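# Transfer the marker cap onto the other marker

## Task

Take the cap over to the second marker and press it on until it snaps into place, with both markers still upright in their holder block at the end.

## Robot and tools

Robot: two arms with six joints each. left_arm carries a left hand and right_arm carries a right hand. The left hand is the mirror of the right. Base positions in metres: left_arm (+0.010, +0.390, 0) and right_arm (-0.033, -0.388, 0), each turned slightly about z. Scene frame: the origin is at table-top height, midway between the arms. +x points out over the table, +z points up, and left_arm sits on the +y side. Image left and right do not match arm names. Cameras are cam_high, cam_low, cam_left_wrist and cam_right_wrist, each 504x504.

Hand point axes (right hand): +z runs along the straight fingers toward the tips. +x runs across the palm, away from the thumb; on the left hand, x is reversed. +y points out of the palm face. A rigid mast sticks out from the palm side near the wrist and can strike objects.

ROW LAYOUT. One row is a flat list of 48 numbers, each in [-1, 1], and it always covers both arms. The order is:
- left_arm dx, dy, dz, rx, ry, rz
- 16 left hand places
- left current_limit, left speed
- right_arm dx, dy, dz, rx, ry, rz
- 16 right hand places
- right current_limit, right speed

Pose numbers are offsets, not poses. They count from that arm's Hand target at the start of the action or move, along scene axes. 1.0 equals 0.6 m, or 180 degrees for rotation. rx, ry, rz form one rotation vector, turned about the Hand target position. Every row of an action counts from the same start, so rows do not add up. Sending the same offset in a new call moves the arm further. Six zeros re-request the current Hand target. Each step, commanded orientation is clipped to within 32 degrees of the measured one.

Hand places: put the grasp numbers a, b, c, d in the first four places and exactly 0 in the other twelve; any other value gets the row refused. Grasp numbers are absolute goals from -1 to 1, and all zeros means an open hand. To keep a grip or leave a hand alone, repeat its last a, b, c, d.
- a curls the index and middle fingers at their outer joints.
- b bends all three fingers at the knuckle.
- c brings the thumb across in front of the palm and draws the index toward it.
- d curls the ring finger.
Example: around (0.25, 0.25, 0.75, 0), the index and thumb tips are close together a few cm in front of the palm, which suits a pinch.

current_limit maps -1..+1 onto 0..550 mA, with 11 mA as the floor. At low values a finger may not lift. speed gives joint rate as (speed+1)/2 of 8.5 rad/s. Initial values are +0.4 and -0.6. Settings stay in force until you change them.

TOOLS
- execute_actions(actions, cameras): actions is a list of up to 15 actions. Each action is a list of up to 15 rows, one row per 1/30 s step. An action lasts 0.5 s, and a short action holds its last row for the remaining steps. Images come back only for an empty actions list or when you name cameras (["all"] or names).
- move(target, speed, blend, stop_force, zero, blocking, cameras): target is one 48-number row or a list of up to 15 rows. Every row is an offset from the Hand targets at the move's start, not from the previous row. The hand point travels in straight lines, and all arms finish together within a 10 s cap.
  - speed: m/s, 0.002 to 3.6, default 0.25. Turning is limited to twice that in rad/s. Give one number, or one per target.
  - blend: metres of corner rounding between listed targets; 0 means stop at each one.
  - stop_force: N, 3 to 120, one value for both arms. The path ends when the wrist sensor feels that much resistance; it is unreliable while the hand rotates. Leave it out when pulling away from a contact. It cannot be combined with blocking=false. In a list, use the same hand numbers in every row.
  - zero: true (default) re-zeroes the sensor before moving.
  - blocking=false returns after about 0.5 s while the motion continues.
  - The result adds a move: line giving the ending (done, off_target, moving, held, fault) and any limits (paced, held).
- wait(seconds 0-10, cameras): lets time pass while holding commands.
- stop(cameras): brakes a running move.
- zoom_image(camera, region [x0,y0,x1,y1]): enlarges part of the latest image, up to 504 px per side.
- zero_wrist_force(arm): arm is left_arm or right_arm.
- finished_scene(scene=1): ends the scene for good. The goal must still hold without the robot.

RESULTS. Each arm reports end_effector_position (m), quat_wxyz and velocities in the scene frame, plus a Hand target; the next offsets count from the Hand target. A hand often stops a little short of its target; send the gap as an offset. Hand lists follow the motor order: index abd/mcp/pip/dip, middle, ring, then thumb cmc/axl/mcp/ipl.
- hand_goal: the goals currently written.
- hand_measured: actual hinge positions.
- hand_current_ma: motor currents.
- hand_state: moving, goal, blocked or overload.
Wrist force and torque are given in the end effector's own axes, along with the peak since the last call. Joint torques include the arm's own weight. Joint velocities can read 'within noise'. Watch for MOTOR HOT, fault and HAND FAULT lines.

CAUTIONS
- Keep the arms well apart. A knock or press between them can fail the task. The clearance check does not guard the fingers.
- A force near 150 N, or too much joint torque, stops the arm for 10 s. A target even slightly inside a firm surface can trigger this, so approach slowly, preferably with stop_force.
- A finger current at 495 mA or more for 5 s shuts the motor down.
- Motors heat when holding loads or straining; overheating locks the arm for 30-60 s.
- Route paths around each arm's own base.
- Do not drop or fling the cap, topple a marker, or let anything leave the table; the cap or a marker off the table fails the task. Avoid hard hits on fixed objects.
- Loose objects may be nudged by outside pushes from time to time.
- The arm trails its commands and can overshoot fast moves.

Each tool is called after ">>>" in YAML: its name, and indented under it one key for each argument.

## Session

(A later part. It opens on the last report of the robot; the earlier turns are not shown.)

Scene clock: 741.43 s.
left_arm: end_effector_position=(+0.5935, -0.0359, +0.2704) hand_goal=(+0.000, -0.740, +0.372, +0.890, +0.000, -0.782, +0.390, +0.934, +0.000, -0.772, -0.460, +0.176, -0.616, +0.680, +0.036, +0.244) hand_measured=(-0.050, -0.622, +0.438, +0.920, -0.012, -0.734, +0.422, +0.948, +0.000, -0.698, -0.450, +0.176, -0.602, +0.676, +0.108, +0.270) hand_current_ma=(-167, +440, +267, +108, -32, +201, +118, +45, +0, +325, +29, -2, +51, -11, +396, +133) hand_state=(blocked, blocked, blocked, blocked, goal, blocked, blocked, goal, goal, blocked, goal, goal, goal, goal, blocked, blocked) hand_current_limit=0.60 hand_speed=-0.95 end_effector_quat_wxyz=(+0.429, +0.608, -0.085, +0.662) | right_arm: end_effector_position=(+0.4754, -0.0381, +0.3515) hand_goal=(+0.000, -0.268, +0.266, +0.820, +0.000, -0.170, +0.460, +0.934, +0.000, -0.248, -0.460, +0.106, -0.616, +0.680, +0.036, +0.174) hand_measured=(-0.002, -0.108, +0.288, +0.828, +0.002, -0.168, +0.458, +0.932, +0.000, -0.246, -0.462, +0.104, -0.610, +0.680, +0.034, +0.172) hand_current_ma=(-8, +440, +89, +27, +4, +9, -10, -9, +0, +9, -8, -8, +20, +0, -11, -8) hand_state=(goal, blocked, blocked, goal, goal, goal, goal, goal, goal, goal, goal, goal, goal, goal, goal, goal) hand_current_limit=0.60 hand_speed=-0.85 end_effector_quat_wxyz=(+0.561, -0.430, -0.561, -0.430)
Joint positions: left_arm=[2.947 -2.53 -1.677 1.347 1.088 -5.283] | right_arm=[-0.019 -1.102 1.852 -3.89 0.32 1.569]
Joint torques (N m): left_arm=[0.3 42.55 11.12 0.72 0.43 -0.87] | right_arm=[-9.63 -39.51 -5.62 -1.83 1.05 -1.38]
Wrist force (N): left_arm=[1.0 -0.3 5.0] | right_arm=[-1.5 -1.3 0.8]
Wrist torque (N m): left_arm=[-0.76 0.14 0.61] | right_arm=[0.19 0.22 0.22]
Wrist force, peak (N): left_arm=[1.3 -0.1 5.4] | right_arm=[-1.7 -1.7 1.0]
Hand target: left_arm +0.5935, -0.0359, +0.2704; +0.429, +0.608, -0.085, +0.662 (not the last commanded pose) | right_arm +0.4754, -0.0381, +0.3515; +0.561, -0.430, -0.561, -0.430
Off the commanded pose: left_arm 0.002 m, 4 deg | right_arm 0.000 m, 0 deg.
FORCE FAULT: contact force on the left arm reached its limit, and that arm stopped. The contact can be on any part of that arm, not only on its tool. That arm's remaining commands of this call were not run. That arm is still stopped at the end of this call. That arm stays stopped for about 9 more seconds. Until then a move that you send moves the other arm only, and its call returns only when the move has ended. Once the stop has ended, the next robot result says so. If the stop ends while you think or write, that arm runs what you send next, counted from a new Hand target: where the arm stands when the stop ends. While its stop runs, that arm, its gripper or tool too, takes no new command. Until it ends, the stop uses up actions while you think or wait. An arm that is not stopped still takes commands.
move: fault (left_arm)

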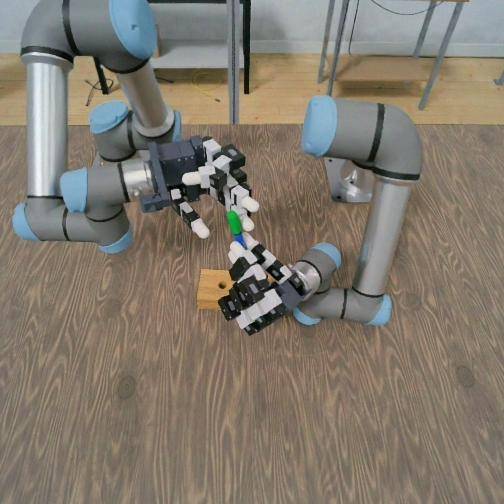

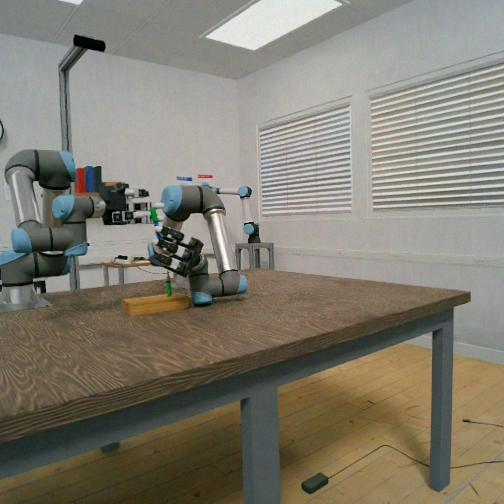

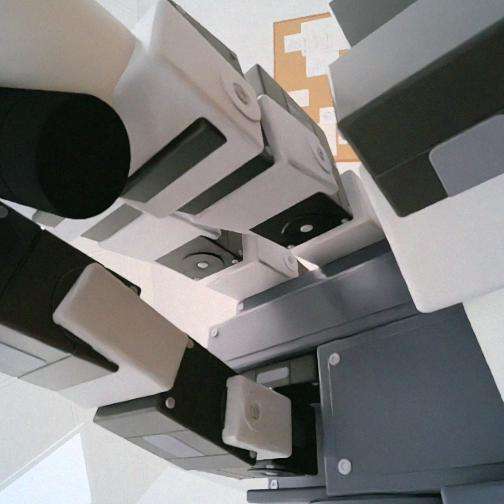

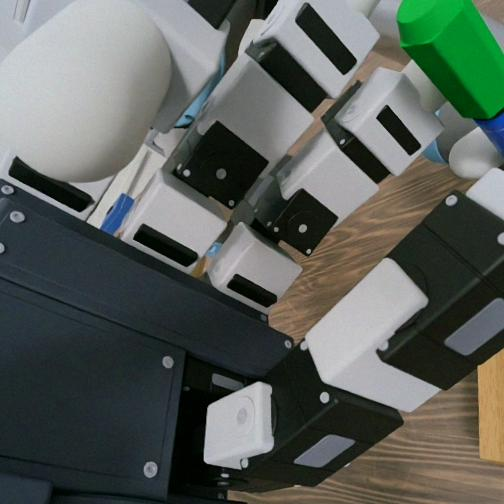

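>>> move:
  target:
    - [0,0,0,0,0,0, 0,0.95,0.78,0.65,0,0,0,0,0,0,0,0,0,0,0,0, 0.6,-0.95, 0,0,0,0,0,0, 0,0.1,0.78,0.65,0,0,0,0,0,0,0,0,0,0,0,0, 0.6,-0.85]
    - [0,0,0,0,0,0, 0,0.95,0.78,0.65,0,0,0,0,0,0,0,0,0,0,0,0, 0.6,-0.95, -0.097,-0.026,0,0,0,0, 0,0.1,0.78,0.65,0,0,0,0,0,0,0,0,0,0,0,0, 0.6,-0.85]
  speed: 0.1
  cameras: ["all"]

>>> zoom_image:
  camera: "cam_high"
  region: [205, 170, 305, 270]

>>> zoom_image:
  camera: "cam_low"
  region: [128, 185, 198, 255]

Scene clock: 746.17 s.
left_arm: end_effector_position=(+0.5935, -0.0359, +0.2704) hand_goal=(+0.000, -0.740, +0.372, +0.890, +0.000, -0.782, +0.390, +0.934, +0.000, -0.772, -0.460, +0.176, -0.616, +0.680, +0.036, +0.244) hand_measured=(-0.050, -0.622, +0.438, +0.920, -0.012, -0.740, +0.418, +0.948, +0.000, -0.698, -0.450, +0.176, -0.598, +0.678, +0.108, +0.270) hand_current_ma=(-164, +440, +268, +108, -34, +170, +101, +45, +0, +325, +29, -2, +65, -7, +396, +133) hand_state=(blocked, blocked, blocked, blocked, goal, blocked, blocked, goal, goal, blocked, goal, goal, goal, goal, blocked, blocked) hand_current_limit=0.60 hand_speed=-0.95 end_effector_quat_wxyz=(+0.429, +0.608, -0.085, +0.662) | right_arm: end_effector_position=(+0.4173, -0.0536, +0.3515) hand_goal=(+0.000, +0.408, +0.116, +0.720, +0.000, +0.706, +0.560, +0.934, +0.000, +0.502, -0.460, +0.006, -0.616, +0.680, +0.036, +0.074) hand_measured=(+0.002, +0.406, +0.118, +0.722, +0.002, +0.704, +0.558, +0.932, +0.000, +0.500, -0.462, +0.008, -0.610, +0.680, +0.034, +0.076) hand_current_ma=(+4, -8, +9, +8, +4, -8, -9, -9, +0, -8, -8, +8, +20, +0, -10, +7) hand_state=(goal, goal, goal, goal, goal, goal, goal, goal, goal, goal, goal, goal, goal, goal, goal, goal) hand_current_limit=0.60 hand_speed=-0.85 end_effector_quat_wxyz=(+0.561, -0.430, -0.561, -0.430)
Joint positions: left_arm=[2.947 -2.53 -1.677 1.347 1.088 -5.283] | right_arm=[-0.063 -1.214 2.033 -3.959 0.365 1.569]
Joint torques (N m): left_arm=[0.19 41.42 12.11 0.59 0.35 -1.03] | right_arm=[-9.92 -37.22 -2.16 -2.39 2.55 -1.6]
Wrist force (N): left_arm=[2.3 0.7 3.1] | right_arm=[-1.7 0.2 -1.1]
Wrist torque (N m): left_arm=[-0.81 0.17 0.59] | right_arm=[0.09 0.01 0.07]
Wrist force, peak (N): left_arm=[1.3 0.1 5.5] | right_arm=[-2.1 0.3 -1.4]
Hand target: left_arm +0.5935, -0.0359, +0.2704; +0.429, +0.608, -0.085, +0.662 | right_arm +0.4172, -0.0537, +0.3515; +0.561, -0.430, -0.561, -0.430
Off the commanded pose: right_arm 0.000 m, 0 deg.
FORCE FAULT, CONTINUED: the left arm was still stopped when this call began, by the force fault that an earlier result reported. Since the last result the stop counts as 3 of the actions that you can send in this scene. That arm ran no command of this call. That arm is still stopped at the end of this call. That arm stays stopped for about 4 more seconds. If the stop ends while you think or write, that arm runs what you send next, counted from a new Hand target: where the arm stands when the stop ends. While its stop runs, that arm, its gripper or tool too, takes no new command.
move: done (right_arm), not run (left_arm; its earlier fault stop)

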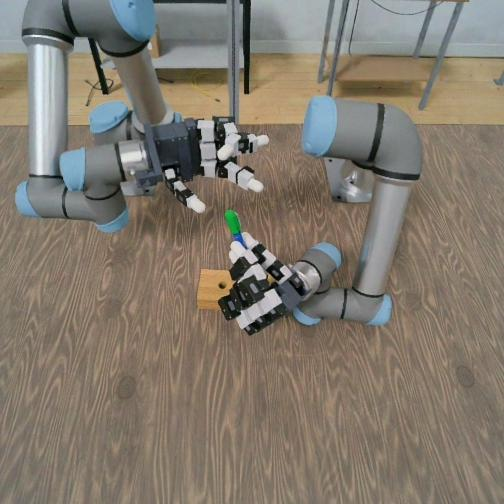

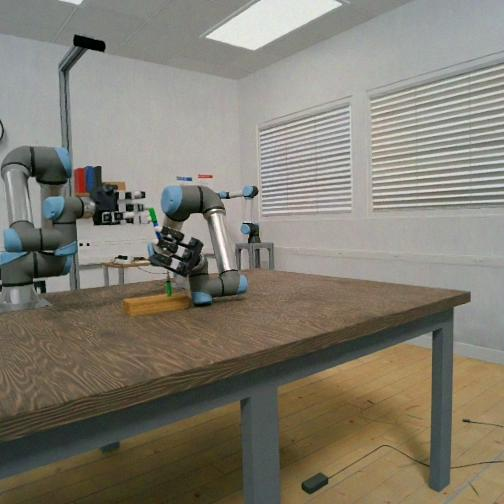

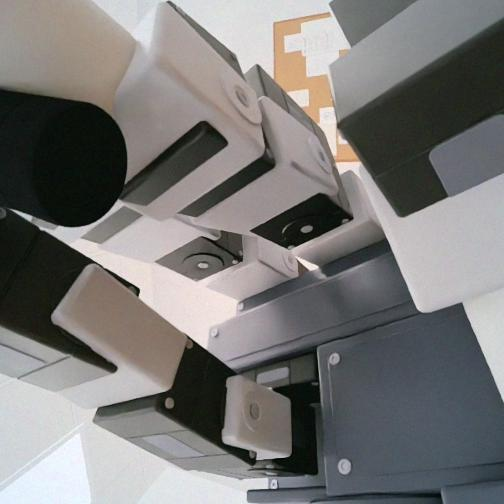

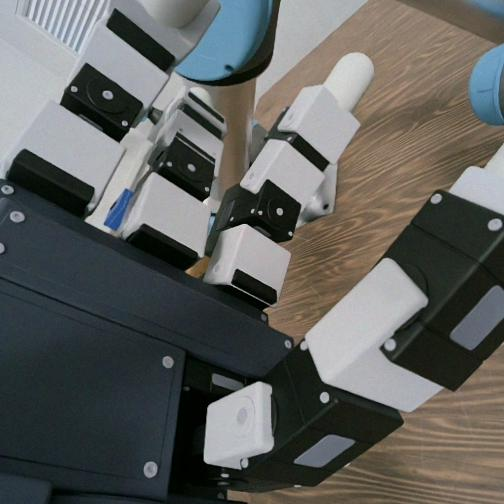

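Scaled by 5.040.

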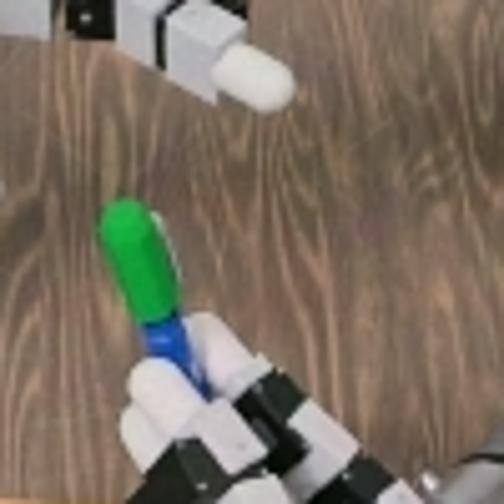

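Scaled by 7.200.

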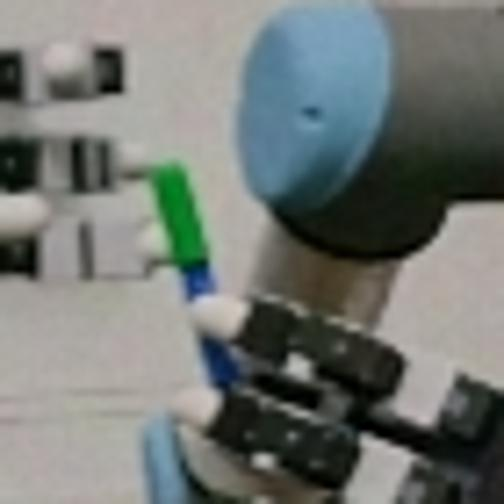

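>>> wait:
  seconds: 0.2

Scene clock: 754.67 s.
left_arm: end_effector_position=(+0.5935, -0.0359, +0.2704) hand_goal=(+0.000, -0.740, +0.372, +0.890, +0.000, -0.782, +0.390, +0.934, +0.000, -0.772, -0.460, +0.176, -0.616, +0.680, +0.036, +0.244) hand_measured=(-0.050, -0.622, +0.438, +0.920, -0.012, -0.740, +0.418, +0.948, +0.000, -0.698, -0.450, +0.176, -0.598, +0.678, +0.108, +0.270) hand_current_ma=(-164, +440, +268, +108, -34, +170, +101, +45, +0, +325, +29, -2, +65, -7, +396, +133) hand_state=(blocked, blocked, blocked, blocked, goal, blocked, blocked, goal, goal, blocked, goal, goal, goal, goal, blocked, blocked) hand_current_limit=0.60 hand_speed=-0.95 end_effector_quat_wxyz=(+0.429, +0.608, -0.085, +0.662) | right_arm: end_effector_position=(+0.4172, -0.0537, +0.3515) hand_goal=(+0.000, +0.408, +0.116, +0.720, +0.000, +0.706, +0.560, +0.934, +0.000, +0.502, -0.460, +0.006, -0.616, +0.680, +0.036, +0.074) hand_measured=(+0.002, +0.406, +0.118, +0.722, +0.002, +0.704, +0.558, +0.932, +0.000, +0.500, -0.462, +0.008, -0.610, +0.680, +0.034, +0.076) hand_current_ma=(+4, -8, +9, +8, +4, -8, -9, -9, +0, -8, -8, +8, +20, +0, -10, +7) hand_state=(goal, goal, goal, goal, goal, goal, goal, goal, goal, goal, goal, goal, goal, goal, goal, goal) hand_current_limit=0.60 hand_speed=-0.85 end_effector_quat_wxyz=(+0.561, -0.430, -0.561, -0.430)
Joint positions: left_arm=[2.947 -2.53 -1.677 1.347 1.088 -5.283] | right_arm=[-0.064 -1.214 2.033 -3.959 0.365 1.569]
Joint torques (N m): left_arm=[-0.08 42.58 10.76 0.31 0.05 -0.2] | right_arm=[-9.87 -36.32 -3.71 -2.22 2.61 -1.6]
Wrist force (N): left_arm=[2.2 0.5 3.2] | right_arm=[-1.8 0.0 -0.7]
Wrist torque (N m): left_arm=[-0.84 0.18 0.58] | right_arm=[0.03 0.01 0.07]
Wrist force, peak (N): left_arm=[2.3 0.7 3.3] | right_arm=[-2.0 0.2 -1.4]
Hand target: left_arm +0.5935, -0.0359, +0.2704; +0.429, +0.608, -0.085, +0.662 | right_arm +0.4172, -0.0537, +0.3515; +0.561, -0.430, -0.561, -0.430
Off the commanded pose: right_arm 0.000 m, 0 deg.
FORCE FAULT, CONTINUED: the left arm's stop, for the force fault that an earlier result reported, is over. The rest of the stop counts as 9 of the actions that you can send in this scene. During its stop the left arm's controller moved it back a little. That arm's target is now where it stood when the stop ended, not its last command. That arm accepts commands again.
wait: 0.20 s; at rest from the start

>>> move:
  target:
    - [0,0,0,0,0,0, 0,0.95,0.78,0.65,0,0,0,0,0,0,0,0,0,0,0,0, 0.6,-0.95, 0,0,0,0,0,0, 0,0.60,0.78,0.65,0,0,0,0,0,0,0,0,0,0,0,0, 0.6,-0.9]
    - [-0.0002,-0.0008,0.0013,-0.0647,0.0065,0, 0,0.95,0.78,0.65,0,0,0,0,0,0,0,0,0,0,0,0, 0.6,-0.95, 0,0,0,0,0,0, 0,0.60,0.78,0.65,0,0,0,0,0,0,0,0,0,0,0,0, 0.6,-0.9]
  speed: 0.06
  cameras: ["all"]

>>> zoom_image:
  camera: "cam_high"
  region: [205, 170, 305, 270]

>>> zoom_image:
  camera: "cam_low"
  region: [128, 185, 198, 255]

Scene clock: 759.03 s.
left_arm: end_effector_position=(+0.5934, -0.0364, +0.2708) hand_goal=(+0.000, -0.740, +0.372, +0.890, +0.000, -0.782, +0.390, +0.934, +0.000, -0.772, -0.460, +0.176, -0.616, +0.680, +0.036, +0.244) hand_measured=(-0.048, -0.622, +0.438, +0.920, -0.012, -0.740, +0.418, +0.948, +0.000, -0.698, -0.450, +0.176, -0.598, +0.678, +0.108, +0.270) hand_current_ma=(-163, +440, +268, +108, -34, +170, +101, +45, +0, +325, +29, -2, +64, -7, +396, +133) hand_state=(blocked, blocked, blocked, blocked, goal, blocked, blocked, goal, goal, blocked, goal, goal, goal, goal, blocked, blocked) hand_current_limit=0.60 hand_speed=-0.95 end_effector_quat_wxyz=(+0.430, +0.607, -0.084, +0.663) | right_arm: end_effector_position=(+0.4172, -0.0537, +0.3515) hand_goal=(+0.000, -0.268, +0.266, +0.820, +0.000, -0.170, +0.460, +0.934, +0.000, -0.248, -0.460, +0.106, -0.616, +0.680, +0.036, +0.174) hand_measured=(+0.002, -0.266, +0.264, +0.818, +0.002, -0.168, +0.462, +0.932, +0.000, -0.246, -0.462, +0.104, -0.610, +0.680, +0.034, +0.172) hand_current_ma=(+4, +9, -10, -8, +4, +9, +9, -9, +0, +9, -8, -8, +20, +0, -10, -8) hand_state=(goal, goal, goal, goal, goal, goal, goal, goal, goal, goal, goal, goal, goal, goal, goal, goal) hand_current_limit=0.60 hand_speed=-0.90 end_effector_quat_wxyz=(+0.561, -0.430, -0.561, -0.430)
Joint positions: left_arm=[2.946 -2.531 -1.675 1.348 1.089 -5.284] | right_arm=[-0.064 -1.214 2.033 -3.959 0.365 1.569]
Joint torques (N m): left_arm=[-0.25 42.94 12.93 0.75 0.26 -1.03] | right_arm=[-10.4 -36.58 -3.86 -2.29 2.52 -1.59]
Wrist force (N): left_arm=[2.2 0.6 3.1] | right_arm=[-1.4 0.3 -1.2]
Wrist torque (N m): left_arm=[-0.83 0.17 0.58] | right_arm=[0.12 0.07 0.21]
Wrist force, peak (N): left_arm=[2.4 0.6 3.3] | right_arm=[-2.1 0.3 -1.1]
Hand target: left_arm +0.5934, -0.0364, +0.2708; +0.430, +0.607, -0.084, +0.663 (not the last commanded pose) | right_arm +0.4172, -0.0537, +0.3515; +0.561, -0.430, -0.561, -0.430
Off the commanded pose: left_arm 0.000 m, 12 deg | right_arm 0.000 m, 0 deg.
FORCE FAULT: contact force on the left arm reached its limit, and that arm stopped. The contact can be on any part of that arm, not only on its tool. That arm's remaining commands of this call were not run. That arm is still stopped at the end of this call. That arm stays stopped for about 10 more seconds. Until then a move that you send moves the other arm only, and its call returns only when the move has ended. Once the stop has ended, the next robot result says so. If the stop ends while you think or write, that arm runs what you send next, counted from a new Hand target: where the arm stands when the stop ends. While its stop runs, that arm, its gripper or tool too, takes no new command. Until it ends, the stop uses up actions while you think or wait. An arm that is not stopped still takes commands.
move: fault (left_arm); path passed 1 of 2 targets

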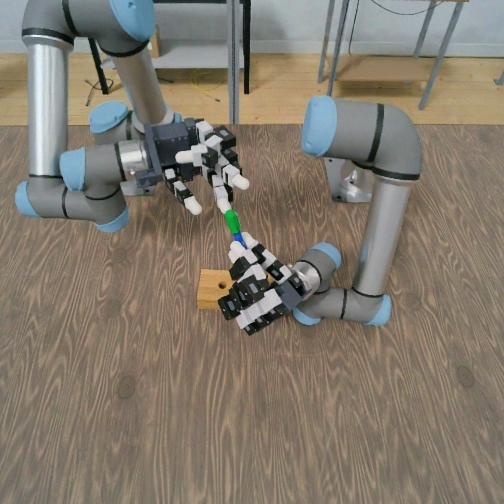

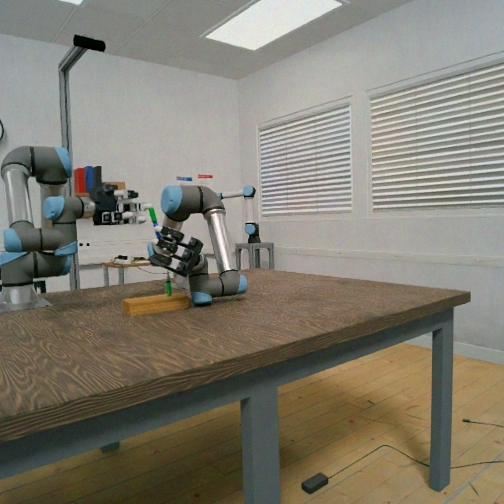

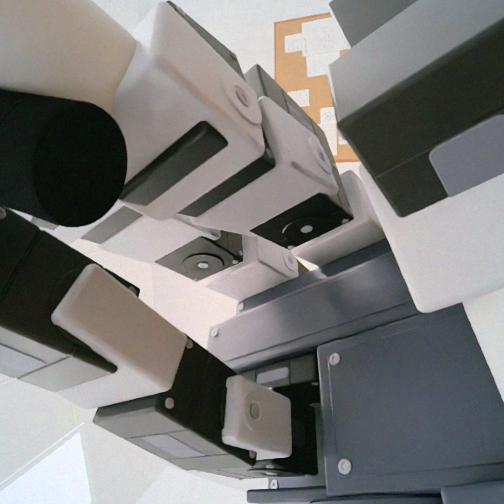

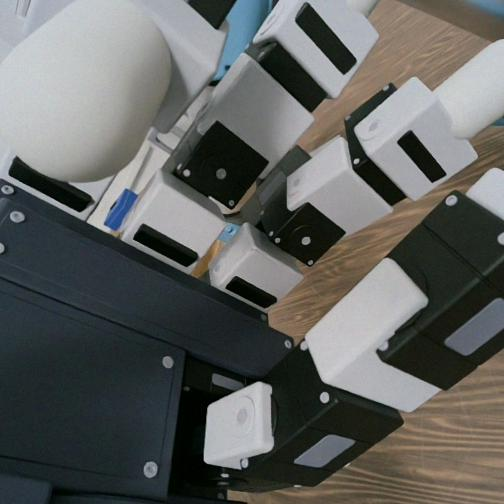

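Scaled by 5.040.

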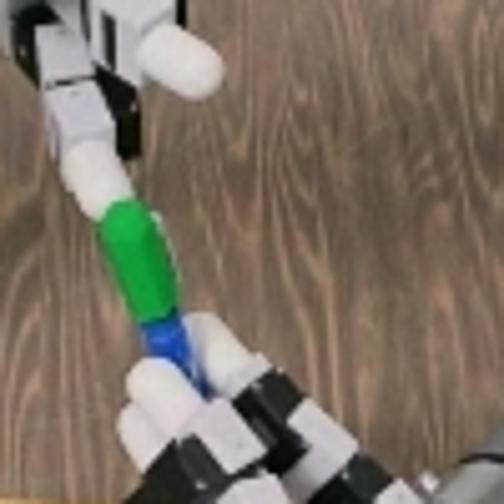

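Scaled by 7.200.

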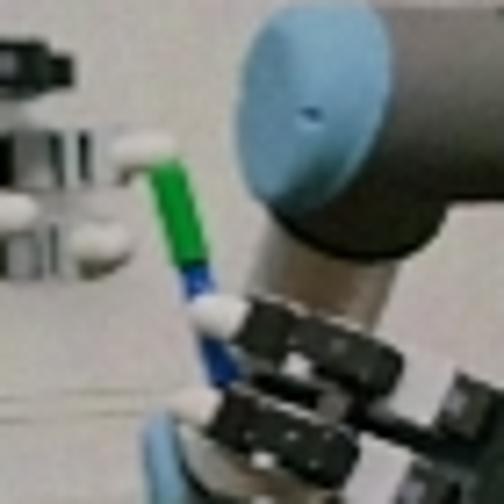

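>>> move:
  target:
    - [0,0,0,0,0,0, 0,0.95,0.78,0.65,0,0,0,0,0,0,0,0,0,0,0,0, 0.6,-0.95, -0.0495,0.0512,-0.0302,0.0647,-0.0065,0, 0,0.60,0.78,0.65,0,0,0,0,0,0,0,0,0,0,0,0, 0.6,-0.9]
  speed: 0.1
  cameras: ["all"]

Scene clock: 763.87 s.
left_arm: end_effector_position=(+0.5934, -0.0364, +0.2708) hand_goal=(+0.000, -0.740, +0.372, +0.890, +0.000, -0.782, +0.390, +0.934, +0.000, -0.772, -0.460, +0.176, -0.616, +0.680, +0.036, +0.244) hand_measured=(-0.048, -0.622, +0.438, +0.920, -0.012, -0.740, +0.418, +0.948, +0.000, -0.698, -0.450, +0.176, -0.598, +0.678, +0.108, +0.270) hand_current_ma=(-163, +440, +268, +108, -34, +170, +101, +45, +0, +325, +29, -2, +64, -7, +396, +133) hand_state=(blocked, blocked, blocked, blocked, goal, blocked, blocked, goal, goal, blocked, goal, goal, goal, goal, blocked, blocked) hand_current_limit=0.60 hand_speed=-0.95 end_effector_quat_wxyz=(+0.430, +0.607, -0.084, +0.663) | right_arm: end_effector_position=(+0.3875, -0.0230, +0.3333) hand_goal=(+0.000, -0.268, +0.266, +0.820, +0.000, -0.170, +0.460, +0.934, +0.000, -0.248, -0.460, +0.106, -0.616, +0.680, +0.036, +0.174) hand_measured=(+0.002, -0.266, +0.264, +0.818, +0.002, -0.168, +0.462, +0.932, +0.000, -0.246, -0.462, +0.104, -0.610, +0.680, +0.034, +0.172) hand_current_ma=(+4, +3, -10, -8, +4, +4, +8, -9, +0, +4, -8, -8, +20, +0, -7, -7) hand_state=(goal, goal, goal, goal, goal, goal, goal, goal, goal, goal, goal, goal, goal, goal, goal, goal) hand_current_limit=0.60 hand_speed=-0.90 end_effector_quat_wxyz=(+0.596, -0.366, -0.520, -0.489)
Joint positions: left_arm=[2.946 -2.531 -1.675 1.348 1.089 -5.284] | right_arm=[0.008 -1.225 2.273 -3.611 0.355 0.947]
Joint torques (N m): left_arm=[0.48 42.48 12.3 0.84 0.19 -1.01] | right_arm=[11.33 -34.92 -1.78 1.38 3.77 -1.77]
Wrist force (N): left_arm=[2.1 0.6 3.1] | right_arm=[-1.7 -0.7 -2.0]
Wrist torque (N m): left_arm=[-0.83 0.19 0.57] | right_arm=[-0.02 0.21 0.22]
Wrist force, peak (N): left_arm=[2.3 0.7 3.3] | right_arm=[-2.1 -0.4 -2.0]
Hand target: left_arm +0.5934, -0.0364, +0.2708; +0.430, +0.607, -0.084, +0.663 | right_arm +0.3875, -0.0229, +0.3333; +0.596, -0.366, -0.520, -0.489
Off the commanded pose: right_arm 0.000 m, 0 deg.
FORCE FAULT, CONTINUED: the left arm was still stopped when this call began, by the force fault that an earlier result reported. Since the last result the stop counts as 6 of the actions that you can send in this scene. That arm ran no command of this call. That arm is still stopped at the end of this call. That arm stays stopped for about 5 more seconds. If the stop ends while you think or write, that arm runs what you send next, counted from a new Hand target: where the arm stands when the stop ends. While its stop runs, that arm, its gripper or tool too, takes no new command.
move: done (right_arm), not run (left_arm; its earlier fault stop)

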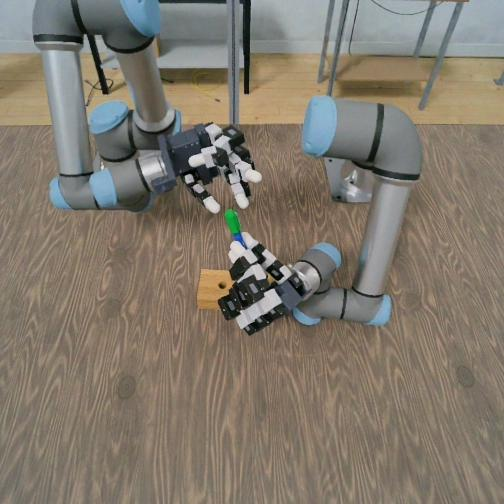

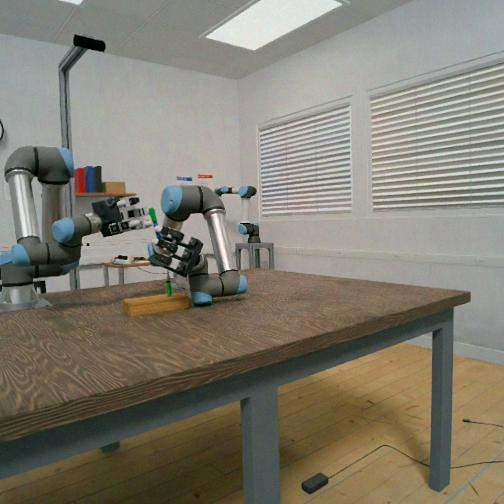

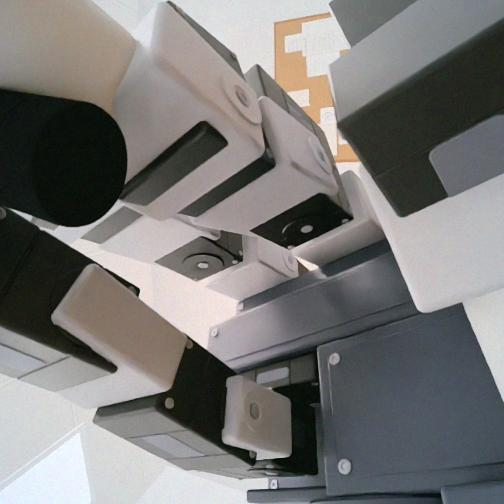

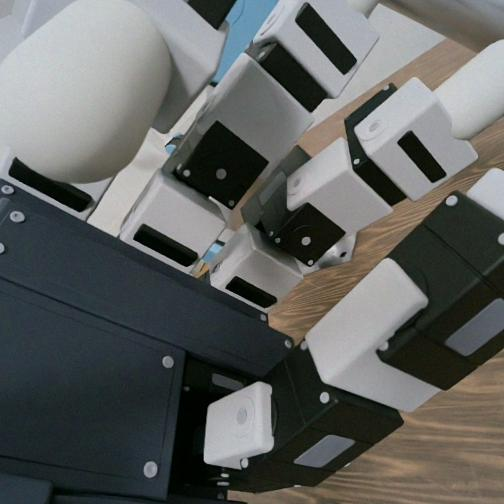

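>>> move:
  target:
    - [0,0,0,0,0,0, 0,0.95,0.78,0.65,0,0,0,0,0,0,0,0,0,0,0,0, 0.6,-0.95, 0.1447,0.0377,0.0108,0,0,0, 0,0.60,0.78,0.65,0,0,0,0,0,0,0,0,0,0,0,0, 0.6,-0.95]
  speed: 0.06
  cameras: ["all"]

>>> zoom_image:
  camera: "cam_high"
  region: [205, 170, 305, 270]

>>> zoom_image:
  camera: "cam_low"
  region: [128, 185, 198, 255]

>>> zoom_image:
  camera: "cam_right_wrist"
  region: [204, 50, 504, 350]

Scene clock: 770.83 s.
left_arm: end_effector_position=(+0.5934, -0.0364, +0.2708) hand_goal=(+0.000, -0.740, +0.372, +0.890, +0.000, -0.782, +0.390, +0.934, +0.000, -0.772, -0.460, +0.176, -0.616, +0.680, +0.036, +0.244) hand_measured=(-0.048, -0.622, +0.438, +0.920, -0.012, -0.740, +0.418, +0.948, +0.000, -0.698, -0.450, +0.176, -0.598, +0.678, +0.108, +0.270) hand_current_ma=(-163, +440, +268, +108, -34, +170, +101, +45, +0, +325, +29, -2, +64, -7, +396, +133) hand_state=(blocked, blocked, blocked, blocked, goal, blocked, blocked, goal, goal, blocked, goal, goal, goal, goal, blocked, blocked) hand_current_limit=0.60 hand_speed=-0.95 end_effector_quat_wxyz=(+0.430, +0.607, -0.084, +0.663) | right_arm: end_effector_position=(+0.4743, -0.0003, +0.3398) hand_goal=(+0.000, -0.268, +0.266, +0.820, +0.000, -0.170, +0.460, +0.934, +0.000, -0.248, -0.460, +0.106, -0.616, +0.680, +0.036, +0.174) hand_measured=(+0.002, -0.268, +0.264, +0.818, +0.002, -0.168, +0.462, +0.932, +0.000, -0.246, -0.462, +0.104, -0.610, +0.680, +0.034, +0.172) hand_current_ma=(+4, +3, -10, -8, +4, +4, +8, -9, +0, +4, -8, -8, +20, +0, -7, -7) hand_state=(goal, goal, goal, goal, goal, goal, goal, goal, goal, goal, goal, goal, goal, goal, goal, goal) hand_current_limit=0.60 hand_speed=-0.95 end_effector_quat_wxyz=(+0.596, -0.366, -0.520, -0.489)
Joint positions: left_arm=[2.946 -2.531 -1.675 1.348 1.089 -5.284] | right_arm=[0.06 -1.116 2.03 -3.388 0.312 0.854]
Joint torques (N m): left_arm=[-0.35 41.89 10.59 0.69 -0.02 -0.39] | right_arm=[11.18 -20.98 -24.01 1.22 -1.88 -1.73]
Wrist force (N): left_arm=[2.2 0.6 3.3] | right_arm=[-2.0 0.0 -2.2]
Wrist torque (N m): left_arm=[-0.83 0.18 0.58] | right_arm=[0.08 0.29 0.19]
Wrist force, peak (N): left_arm=[2.3 0.4 3.5] | right_arm=[-2.0 -0.7 -2.4]
Hand target: left_arm +0.5934, -0.0364, +0.2708; +0.430, +0.607, -0.084, +0.663 | right_arm +0.4743, -0.0003, +0.3398; +0.596, -0.366, -0.520, -0.489
Off the commanded pose: left_arm 0.000 m, 0 deg | right_arm 0.000 m, 0 deg.
FORCE FAULT, CONTINUED: the left arm's stop, for the force fault that an earlier result reported, is over. The rest of the stop counts as 9 of the actions that you can send in this scene. The stop ended before this call began, so that arm ran this call's commands, counted from a new Hand target: where the arm stood when the stop ended.
move: done

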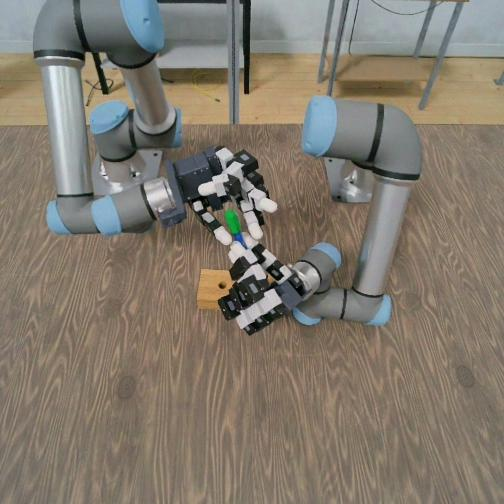

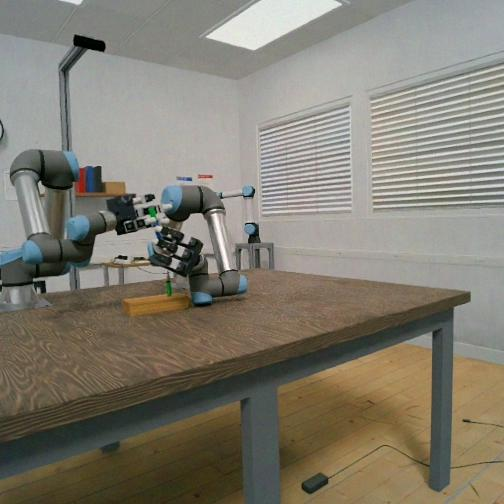

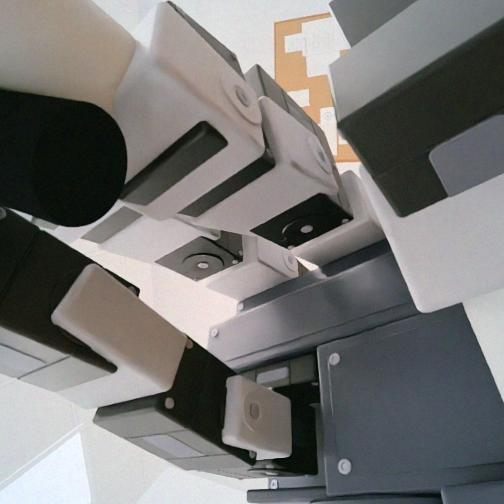

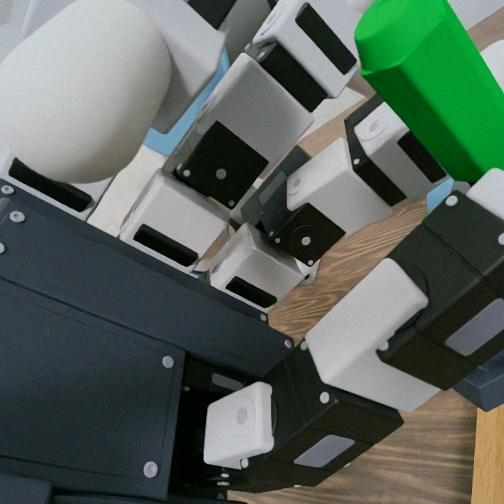

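Scaled by 5.040.

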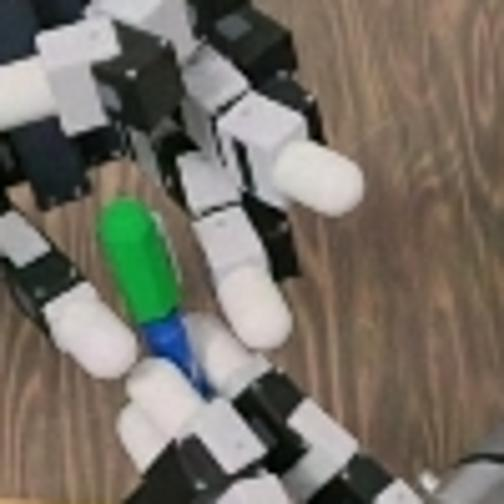

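Scaled by 7.200.

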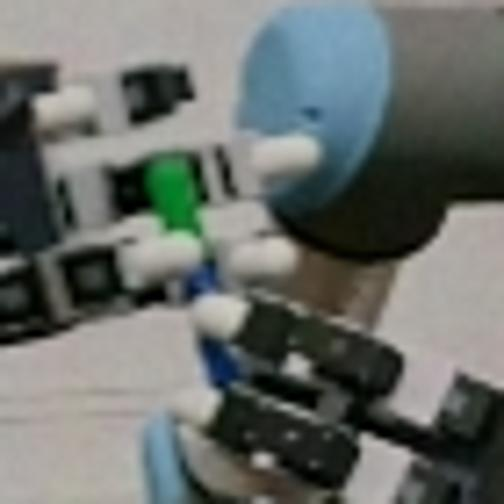

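Scaled by 1.680.

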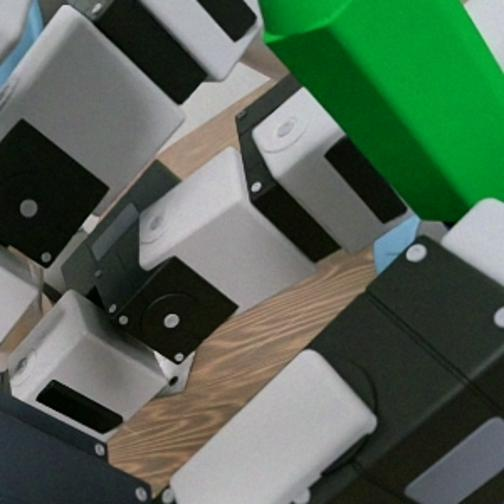

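>>> move:
  target:
    - [0,0,0,0,0,0, 0,0.95,0.78,0.65,0,0,0,0,0,0,0,0,0,0,0,0, 0.6,-0.95, 0,0.0007,-0.0033,0,0,0, 0,0.60,0.78,0.65,0,0,0,0,0,0,0,0,0,0,0,0, 0.6,-0.95]
    - [0,0,0,0,0,0, 0,0.95,0.78,0.65,0,0,0,0,0,0,0,0,0,0,0,0, 0.6,-0.95, -0.0078,0.029,0.0024,0,0,0, 0,0.78,0.78,0.65,0,0,0,0,0,0,0,0,0,0,0,0, 0.3,-0.95]
  speed: 0.03
  cameras: ["cam_high","cam_low","cam_right_wrist"]

>>> zoom_image:
  camera: "cam_high"
  region: [205, 170, 305, 270]

>>> zoom_image:
  camera: "cam_low"
  region: [128, 185, 198, 255]

Scene clock: 775.80 s.
left_arm: end_effector_position=(+0.5934, -0.0364, +0.2708) hand_goal=(+0.000, -0.740, +0.372, +0.890, +0.000, -0.782, +0.390, +0.934, +0.000, -0.772, -0.460, +0.176, -0.616, +0.680, +0.036, +0.244) hand_measured=(-0.022, -0.646, +0.438, +0.920, -0.012, -0.730, +0.422, +0.948, +0.000, -0.698, -0.450, +0.176, -0.602, +0.678, +0.116, +0.274) hand_current_ma=(-66, +432, +268, +108, -34, +221, +114, +46, +0, +325, +29, -2, +46, -7, +440, +149) hand_state=(blocked, blocked, blocked, blocked, goal, blocked, blocked, goal, goal, blocked, goal, goal, goal, goal, blocked, blocked) hand_current_limit=0.60 hand_speed=-0.95 end_effector_quat_wxyz=(+0.430, +0.607, -0.084, +0.663) | right_arm: end_effector_position=(+0.4696, +0.0171, +0.3413) hand_goal=(+0.000, -0.510, +0.320, +0.856, +0.000, -0.484, +0.424, +0.934, +0.000, -0.518, -0.460, +0.142, -0.616, +0.680, +0.036, +0.210) hand_measured=(+0.002, -0.482, +0.324, +0.856, +0.002, -0.484, +0.426, +0.932, +0.000, -0.518, -0.462, +0.140, -0.610, +0.680, +0.042, +0.210) hand_current_ma=(+4, +119, +13, -2, +4, +2, +8, -9, +0, +3, -8, -8, +20, +0, +27, +3) hand_state=(goal, blocked, goal, goal, goal, goal, goal, goal, goal, goal, goal, goal, goal, goal, goal, goal) hand_current_limit=0.30 hand_speed=-0.95 end_effector_quat_wxyz=(+0.596, -0.366, -0.520, -0.489)
Joint positions: left_arm=[2.946 -2.531 -1.675 1.348 1.089 -5.284] | right_arm=[0.096 -1.137 2.04 -3.302 0.285 0.774]
Joint torques (N m): left_arm=[-0.52 42.94 10.97 0.51 0.09 -0.2] | right_arm=[9.94 -39.56 -4.14 0.99 -1.71 -1.82]
Wrist force (N): left_arm=[2.1 0.9 3.2] | right_arm=[-1.5 0.6 -1.8]
Wrist torque (N m): left_arm=[-0.79 0.17 0.60] | right_arm=[0.10 0.27 0.24]
Wrist force, peak (N): left_arm=[2.2 0.7 3.5] | right_arm=[-1.4 -0.3 -3.4]
Hand target: left_arm +0.5934, -0.0364, +0.2708; +0.430, +0.607, -0.084, +0.663 | right_arm +0.4696, +0.0171, +0.3413; +0.596, -0.366, -0.520, -0.489
Off the commanded pose: left_arm 0.000 m, 0 deg | right_arm 0.000 m, 0 deg.
move: done
Images, in order (width x height): cam_high 504x504, cam_low 504x504, cam_right_wrist 504x504.

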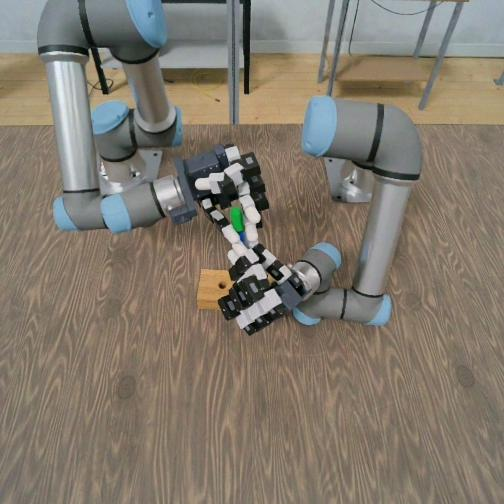

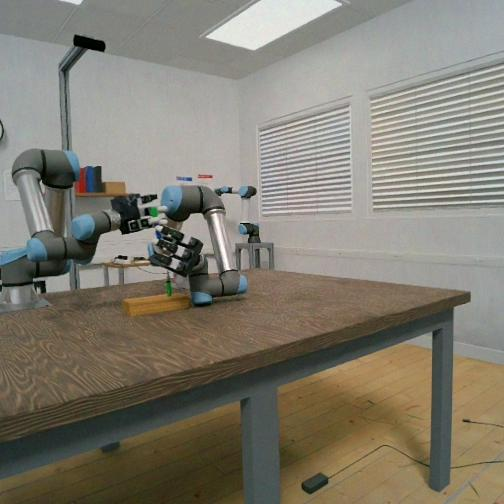

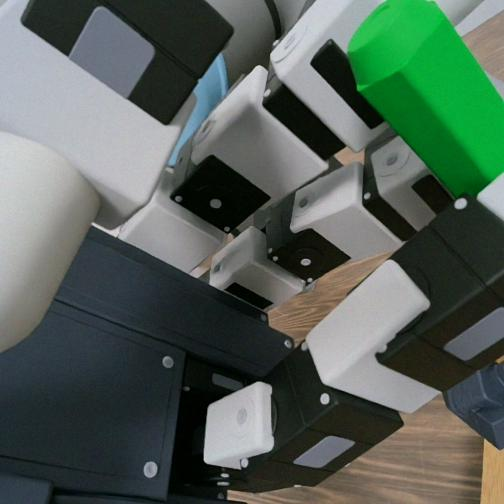

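Scaled by 5.040.

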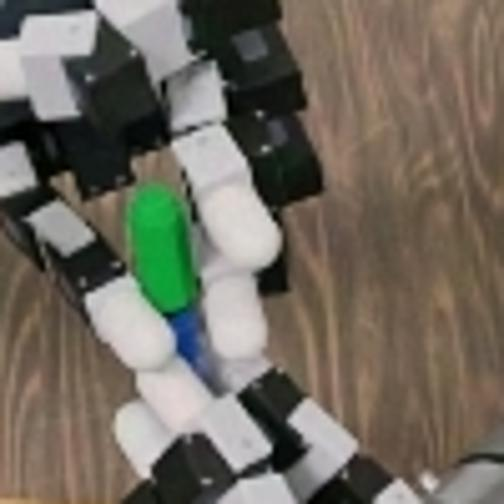

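Scaled by 7.200.

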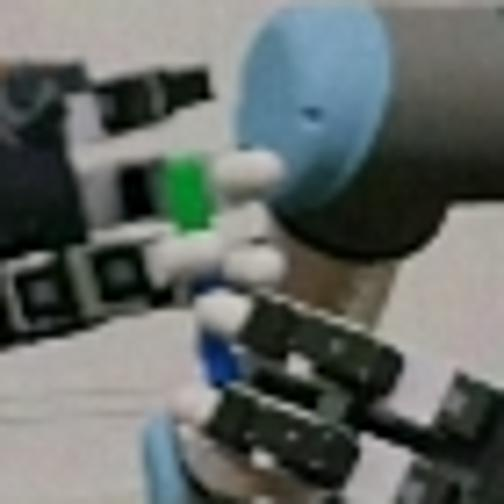

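>>> move:
  target:
    - [0,0,0,0,0,0, 0,0.95,0.78,0.65,0,0,0,0,0,0,0,0,0,0,0,0, 0.6,-0.95, 0,0,0,0,0,0, 0,0.95,0.78,0.65,0,0,0,0,0,0,0,0,0,0,0,0, 0.6,-0.95]
  speed: 0.03
  cameras: ["cam_high","cam_low","cam_right_wrist"]

>>> zoom_image:
  camera: "cam_high"
  region: [205, 170, 305, 270]

>>> zoom_image:
  camera: "cam_low"
  region: [128, 185, 198, 255]

Scene clock: 778.10 s.
left_arm: end_effector_position=(+0.5934, -0.0364, +0.2708) hand_goal=(+0.000, -0.740, +0.372, +0.890, +0.000, -0.782, +0.390, +0.934, +0.000, -0.772, -0.460, +0.176, -0.616, +0.680, +0.036, +0.244) hand_measured=(-0.036, -0.646, +0.438, +0.920, -0.014, -0.742, +0.416, +0.948, +0.000, -0.698, -0.450, +0.176, -0.602, +0.678, +0.116, +0.274) hand_current_ma=(-119, +429, +267, +111, -41, +162, +90, +46, +0, +325, +29, -2, +49, -7, +440, +149) hand_state=(blocked, blocked, blocked, blocked, goal, blocked, blocked, goal, goal, blocked, goal, goal, goal, goal, blocked, blocked) hand_current_limit=0.60 hand_speed=-0.95 end_effector_quat_wxyz=(+0.430, +0.607, -0.084, +0.663) | right_arm: end_effector_position=(+0.4696, +0.0171, +0.3413) hand_goal=(+0.000, -0.740, +0.372, +0.890, +0.000, -0.782, +0.390, +0.934, +0.000, -0.772, -0.460, +0.176, -0.616, +0.680, +0.036, +0.244) hand_measured=(+0.002, -0.602, +0.394, +0.896, +0.002, -0.630, +0.410, +0.938, +0.000, -0.696, -0.454, +0.174, -0.602, +0.680, +0.084, +0.256) hand_current_ma=(+3, +440, +85, +18, +5, +440, +78, +11, +0, +357, +18, -6, +52, -1, +265, +61) hand_state=(goal, blocked, blocked, goal, goal, blocked, goal, goal, goal, moving, goal, goal, goal, goal, blocked, goal) hand_current_limit=0.60 hand_speed=-0.95 end_effector_quat_wxyz=(+0.596, -0.366, -0.520, -0.489)
Joint positions: left_arm=[2.946 -2.531 -1.675 1.348 1.089 -5.284] | right_arm=[0.096 -1.137 2.04 -3.302 0.285 0.774]
Joint torques (N m): left_arm=[-0.07 43.22 10.67 0.34 0.04 -0.28] | right_arm=[8.61 -39.05 -4.41 0.81 -1.64 -1.75]
Wrist force (N): left_arm=[1.7 0.9 4.0] | right_arm=[-1.4 -0.1 -1.3]
Wrist torque (N m): left_arm=[-0.74 0.20 0.60] | right_arm=[0.07 0.35 0.24]
Wrist force, peak (N): left_arm=[1.7 0.9 4.3] | right_arm=[-1.5 0.7 -2.4]
Hand target: left_arm +0.5934, -0.0364, +0.2708; +0.430, +0.607, -0.084, +0.663 | right_arm +0.4696, +0.0171, +0.3413; +0.596, -0.366, -0.520, -0.489
Off the commanded pose: left_arm 0.000 m, 0 deg | right_arm 0.000 m, 0 deg.
move: done
Images, in order (width x height): cam_high 504x504, cam_low 504x504, cam_right_wrist 504x504.

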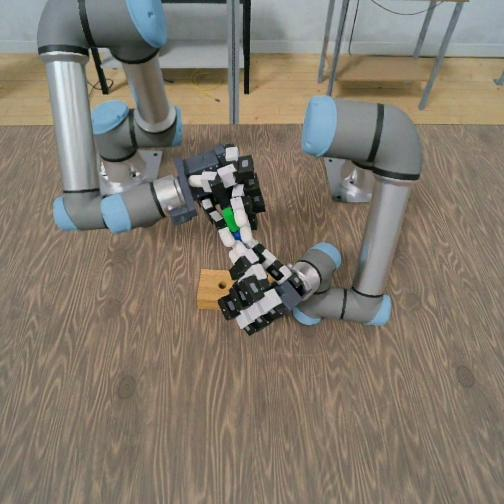

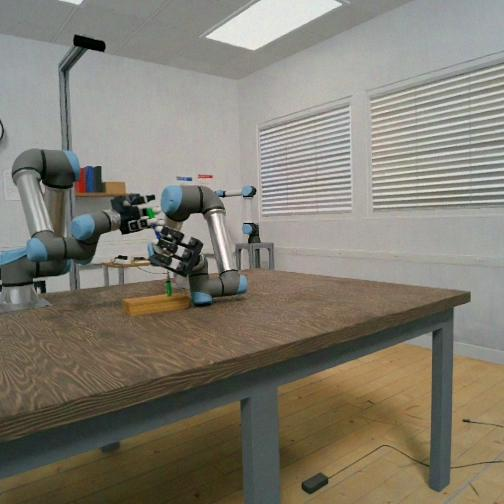

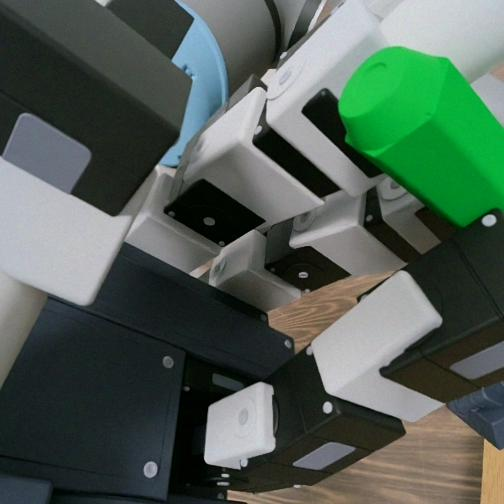

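Scaled by 5.040.

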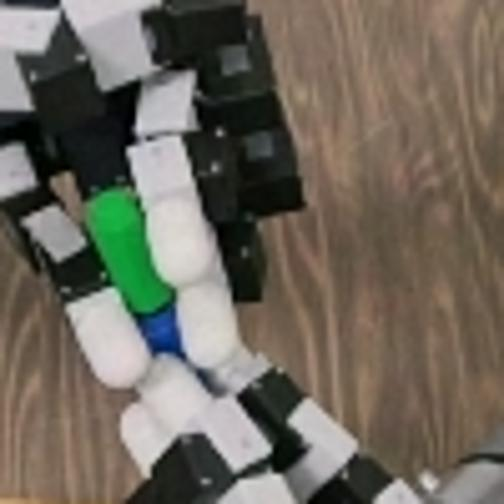

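Scaled by 7.200.

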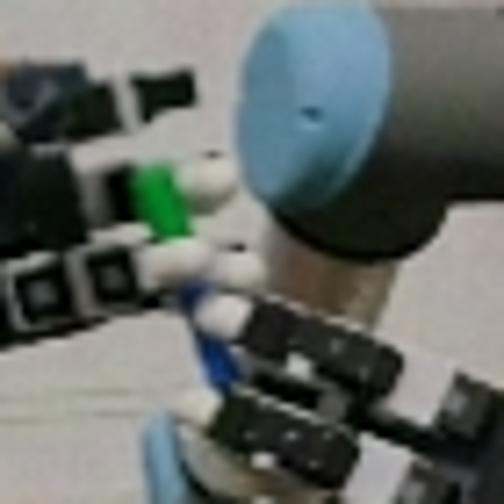

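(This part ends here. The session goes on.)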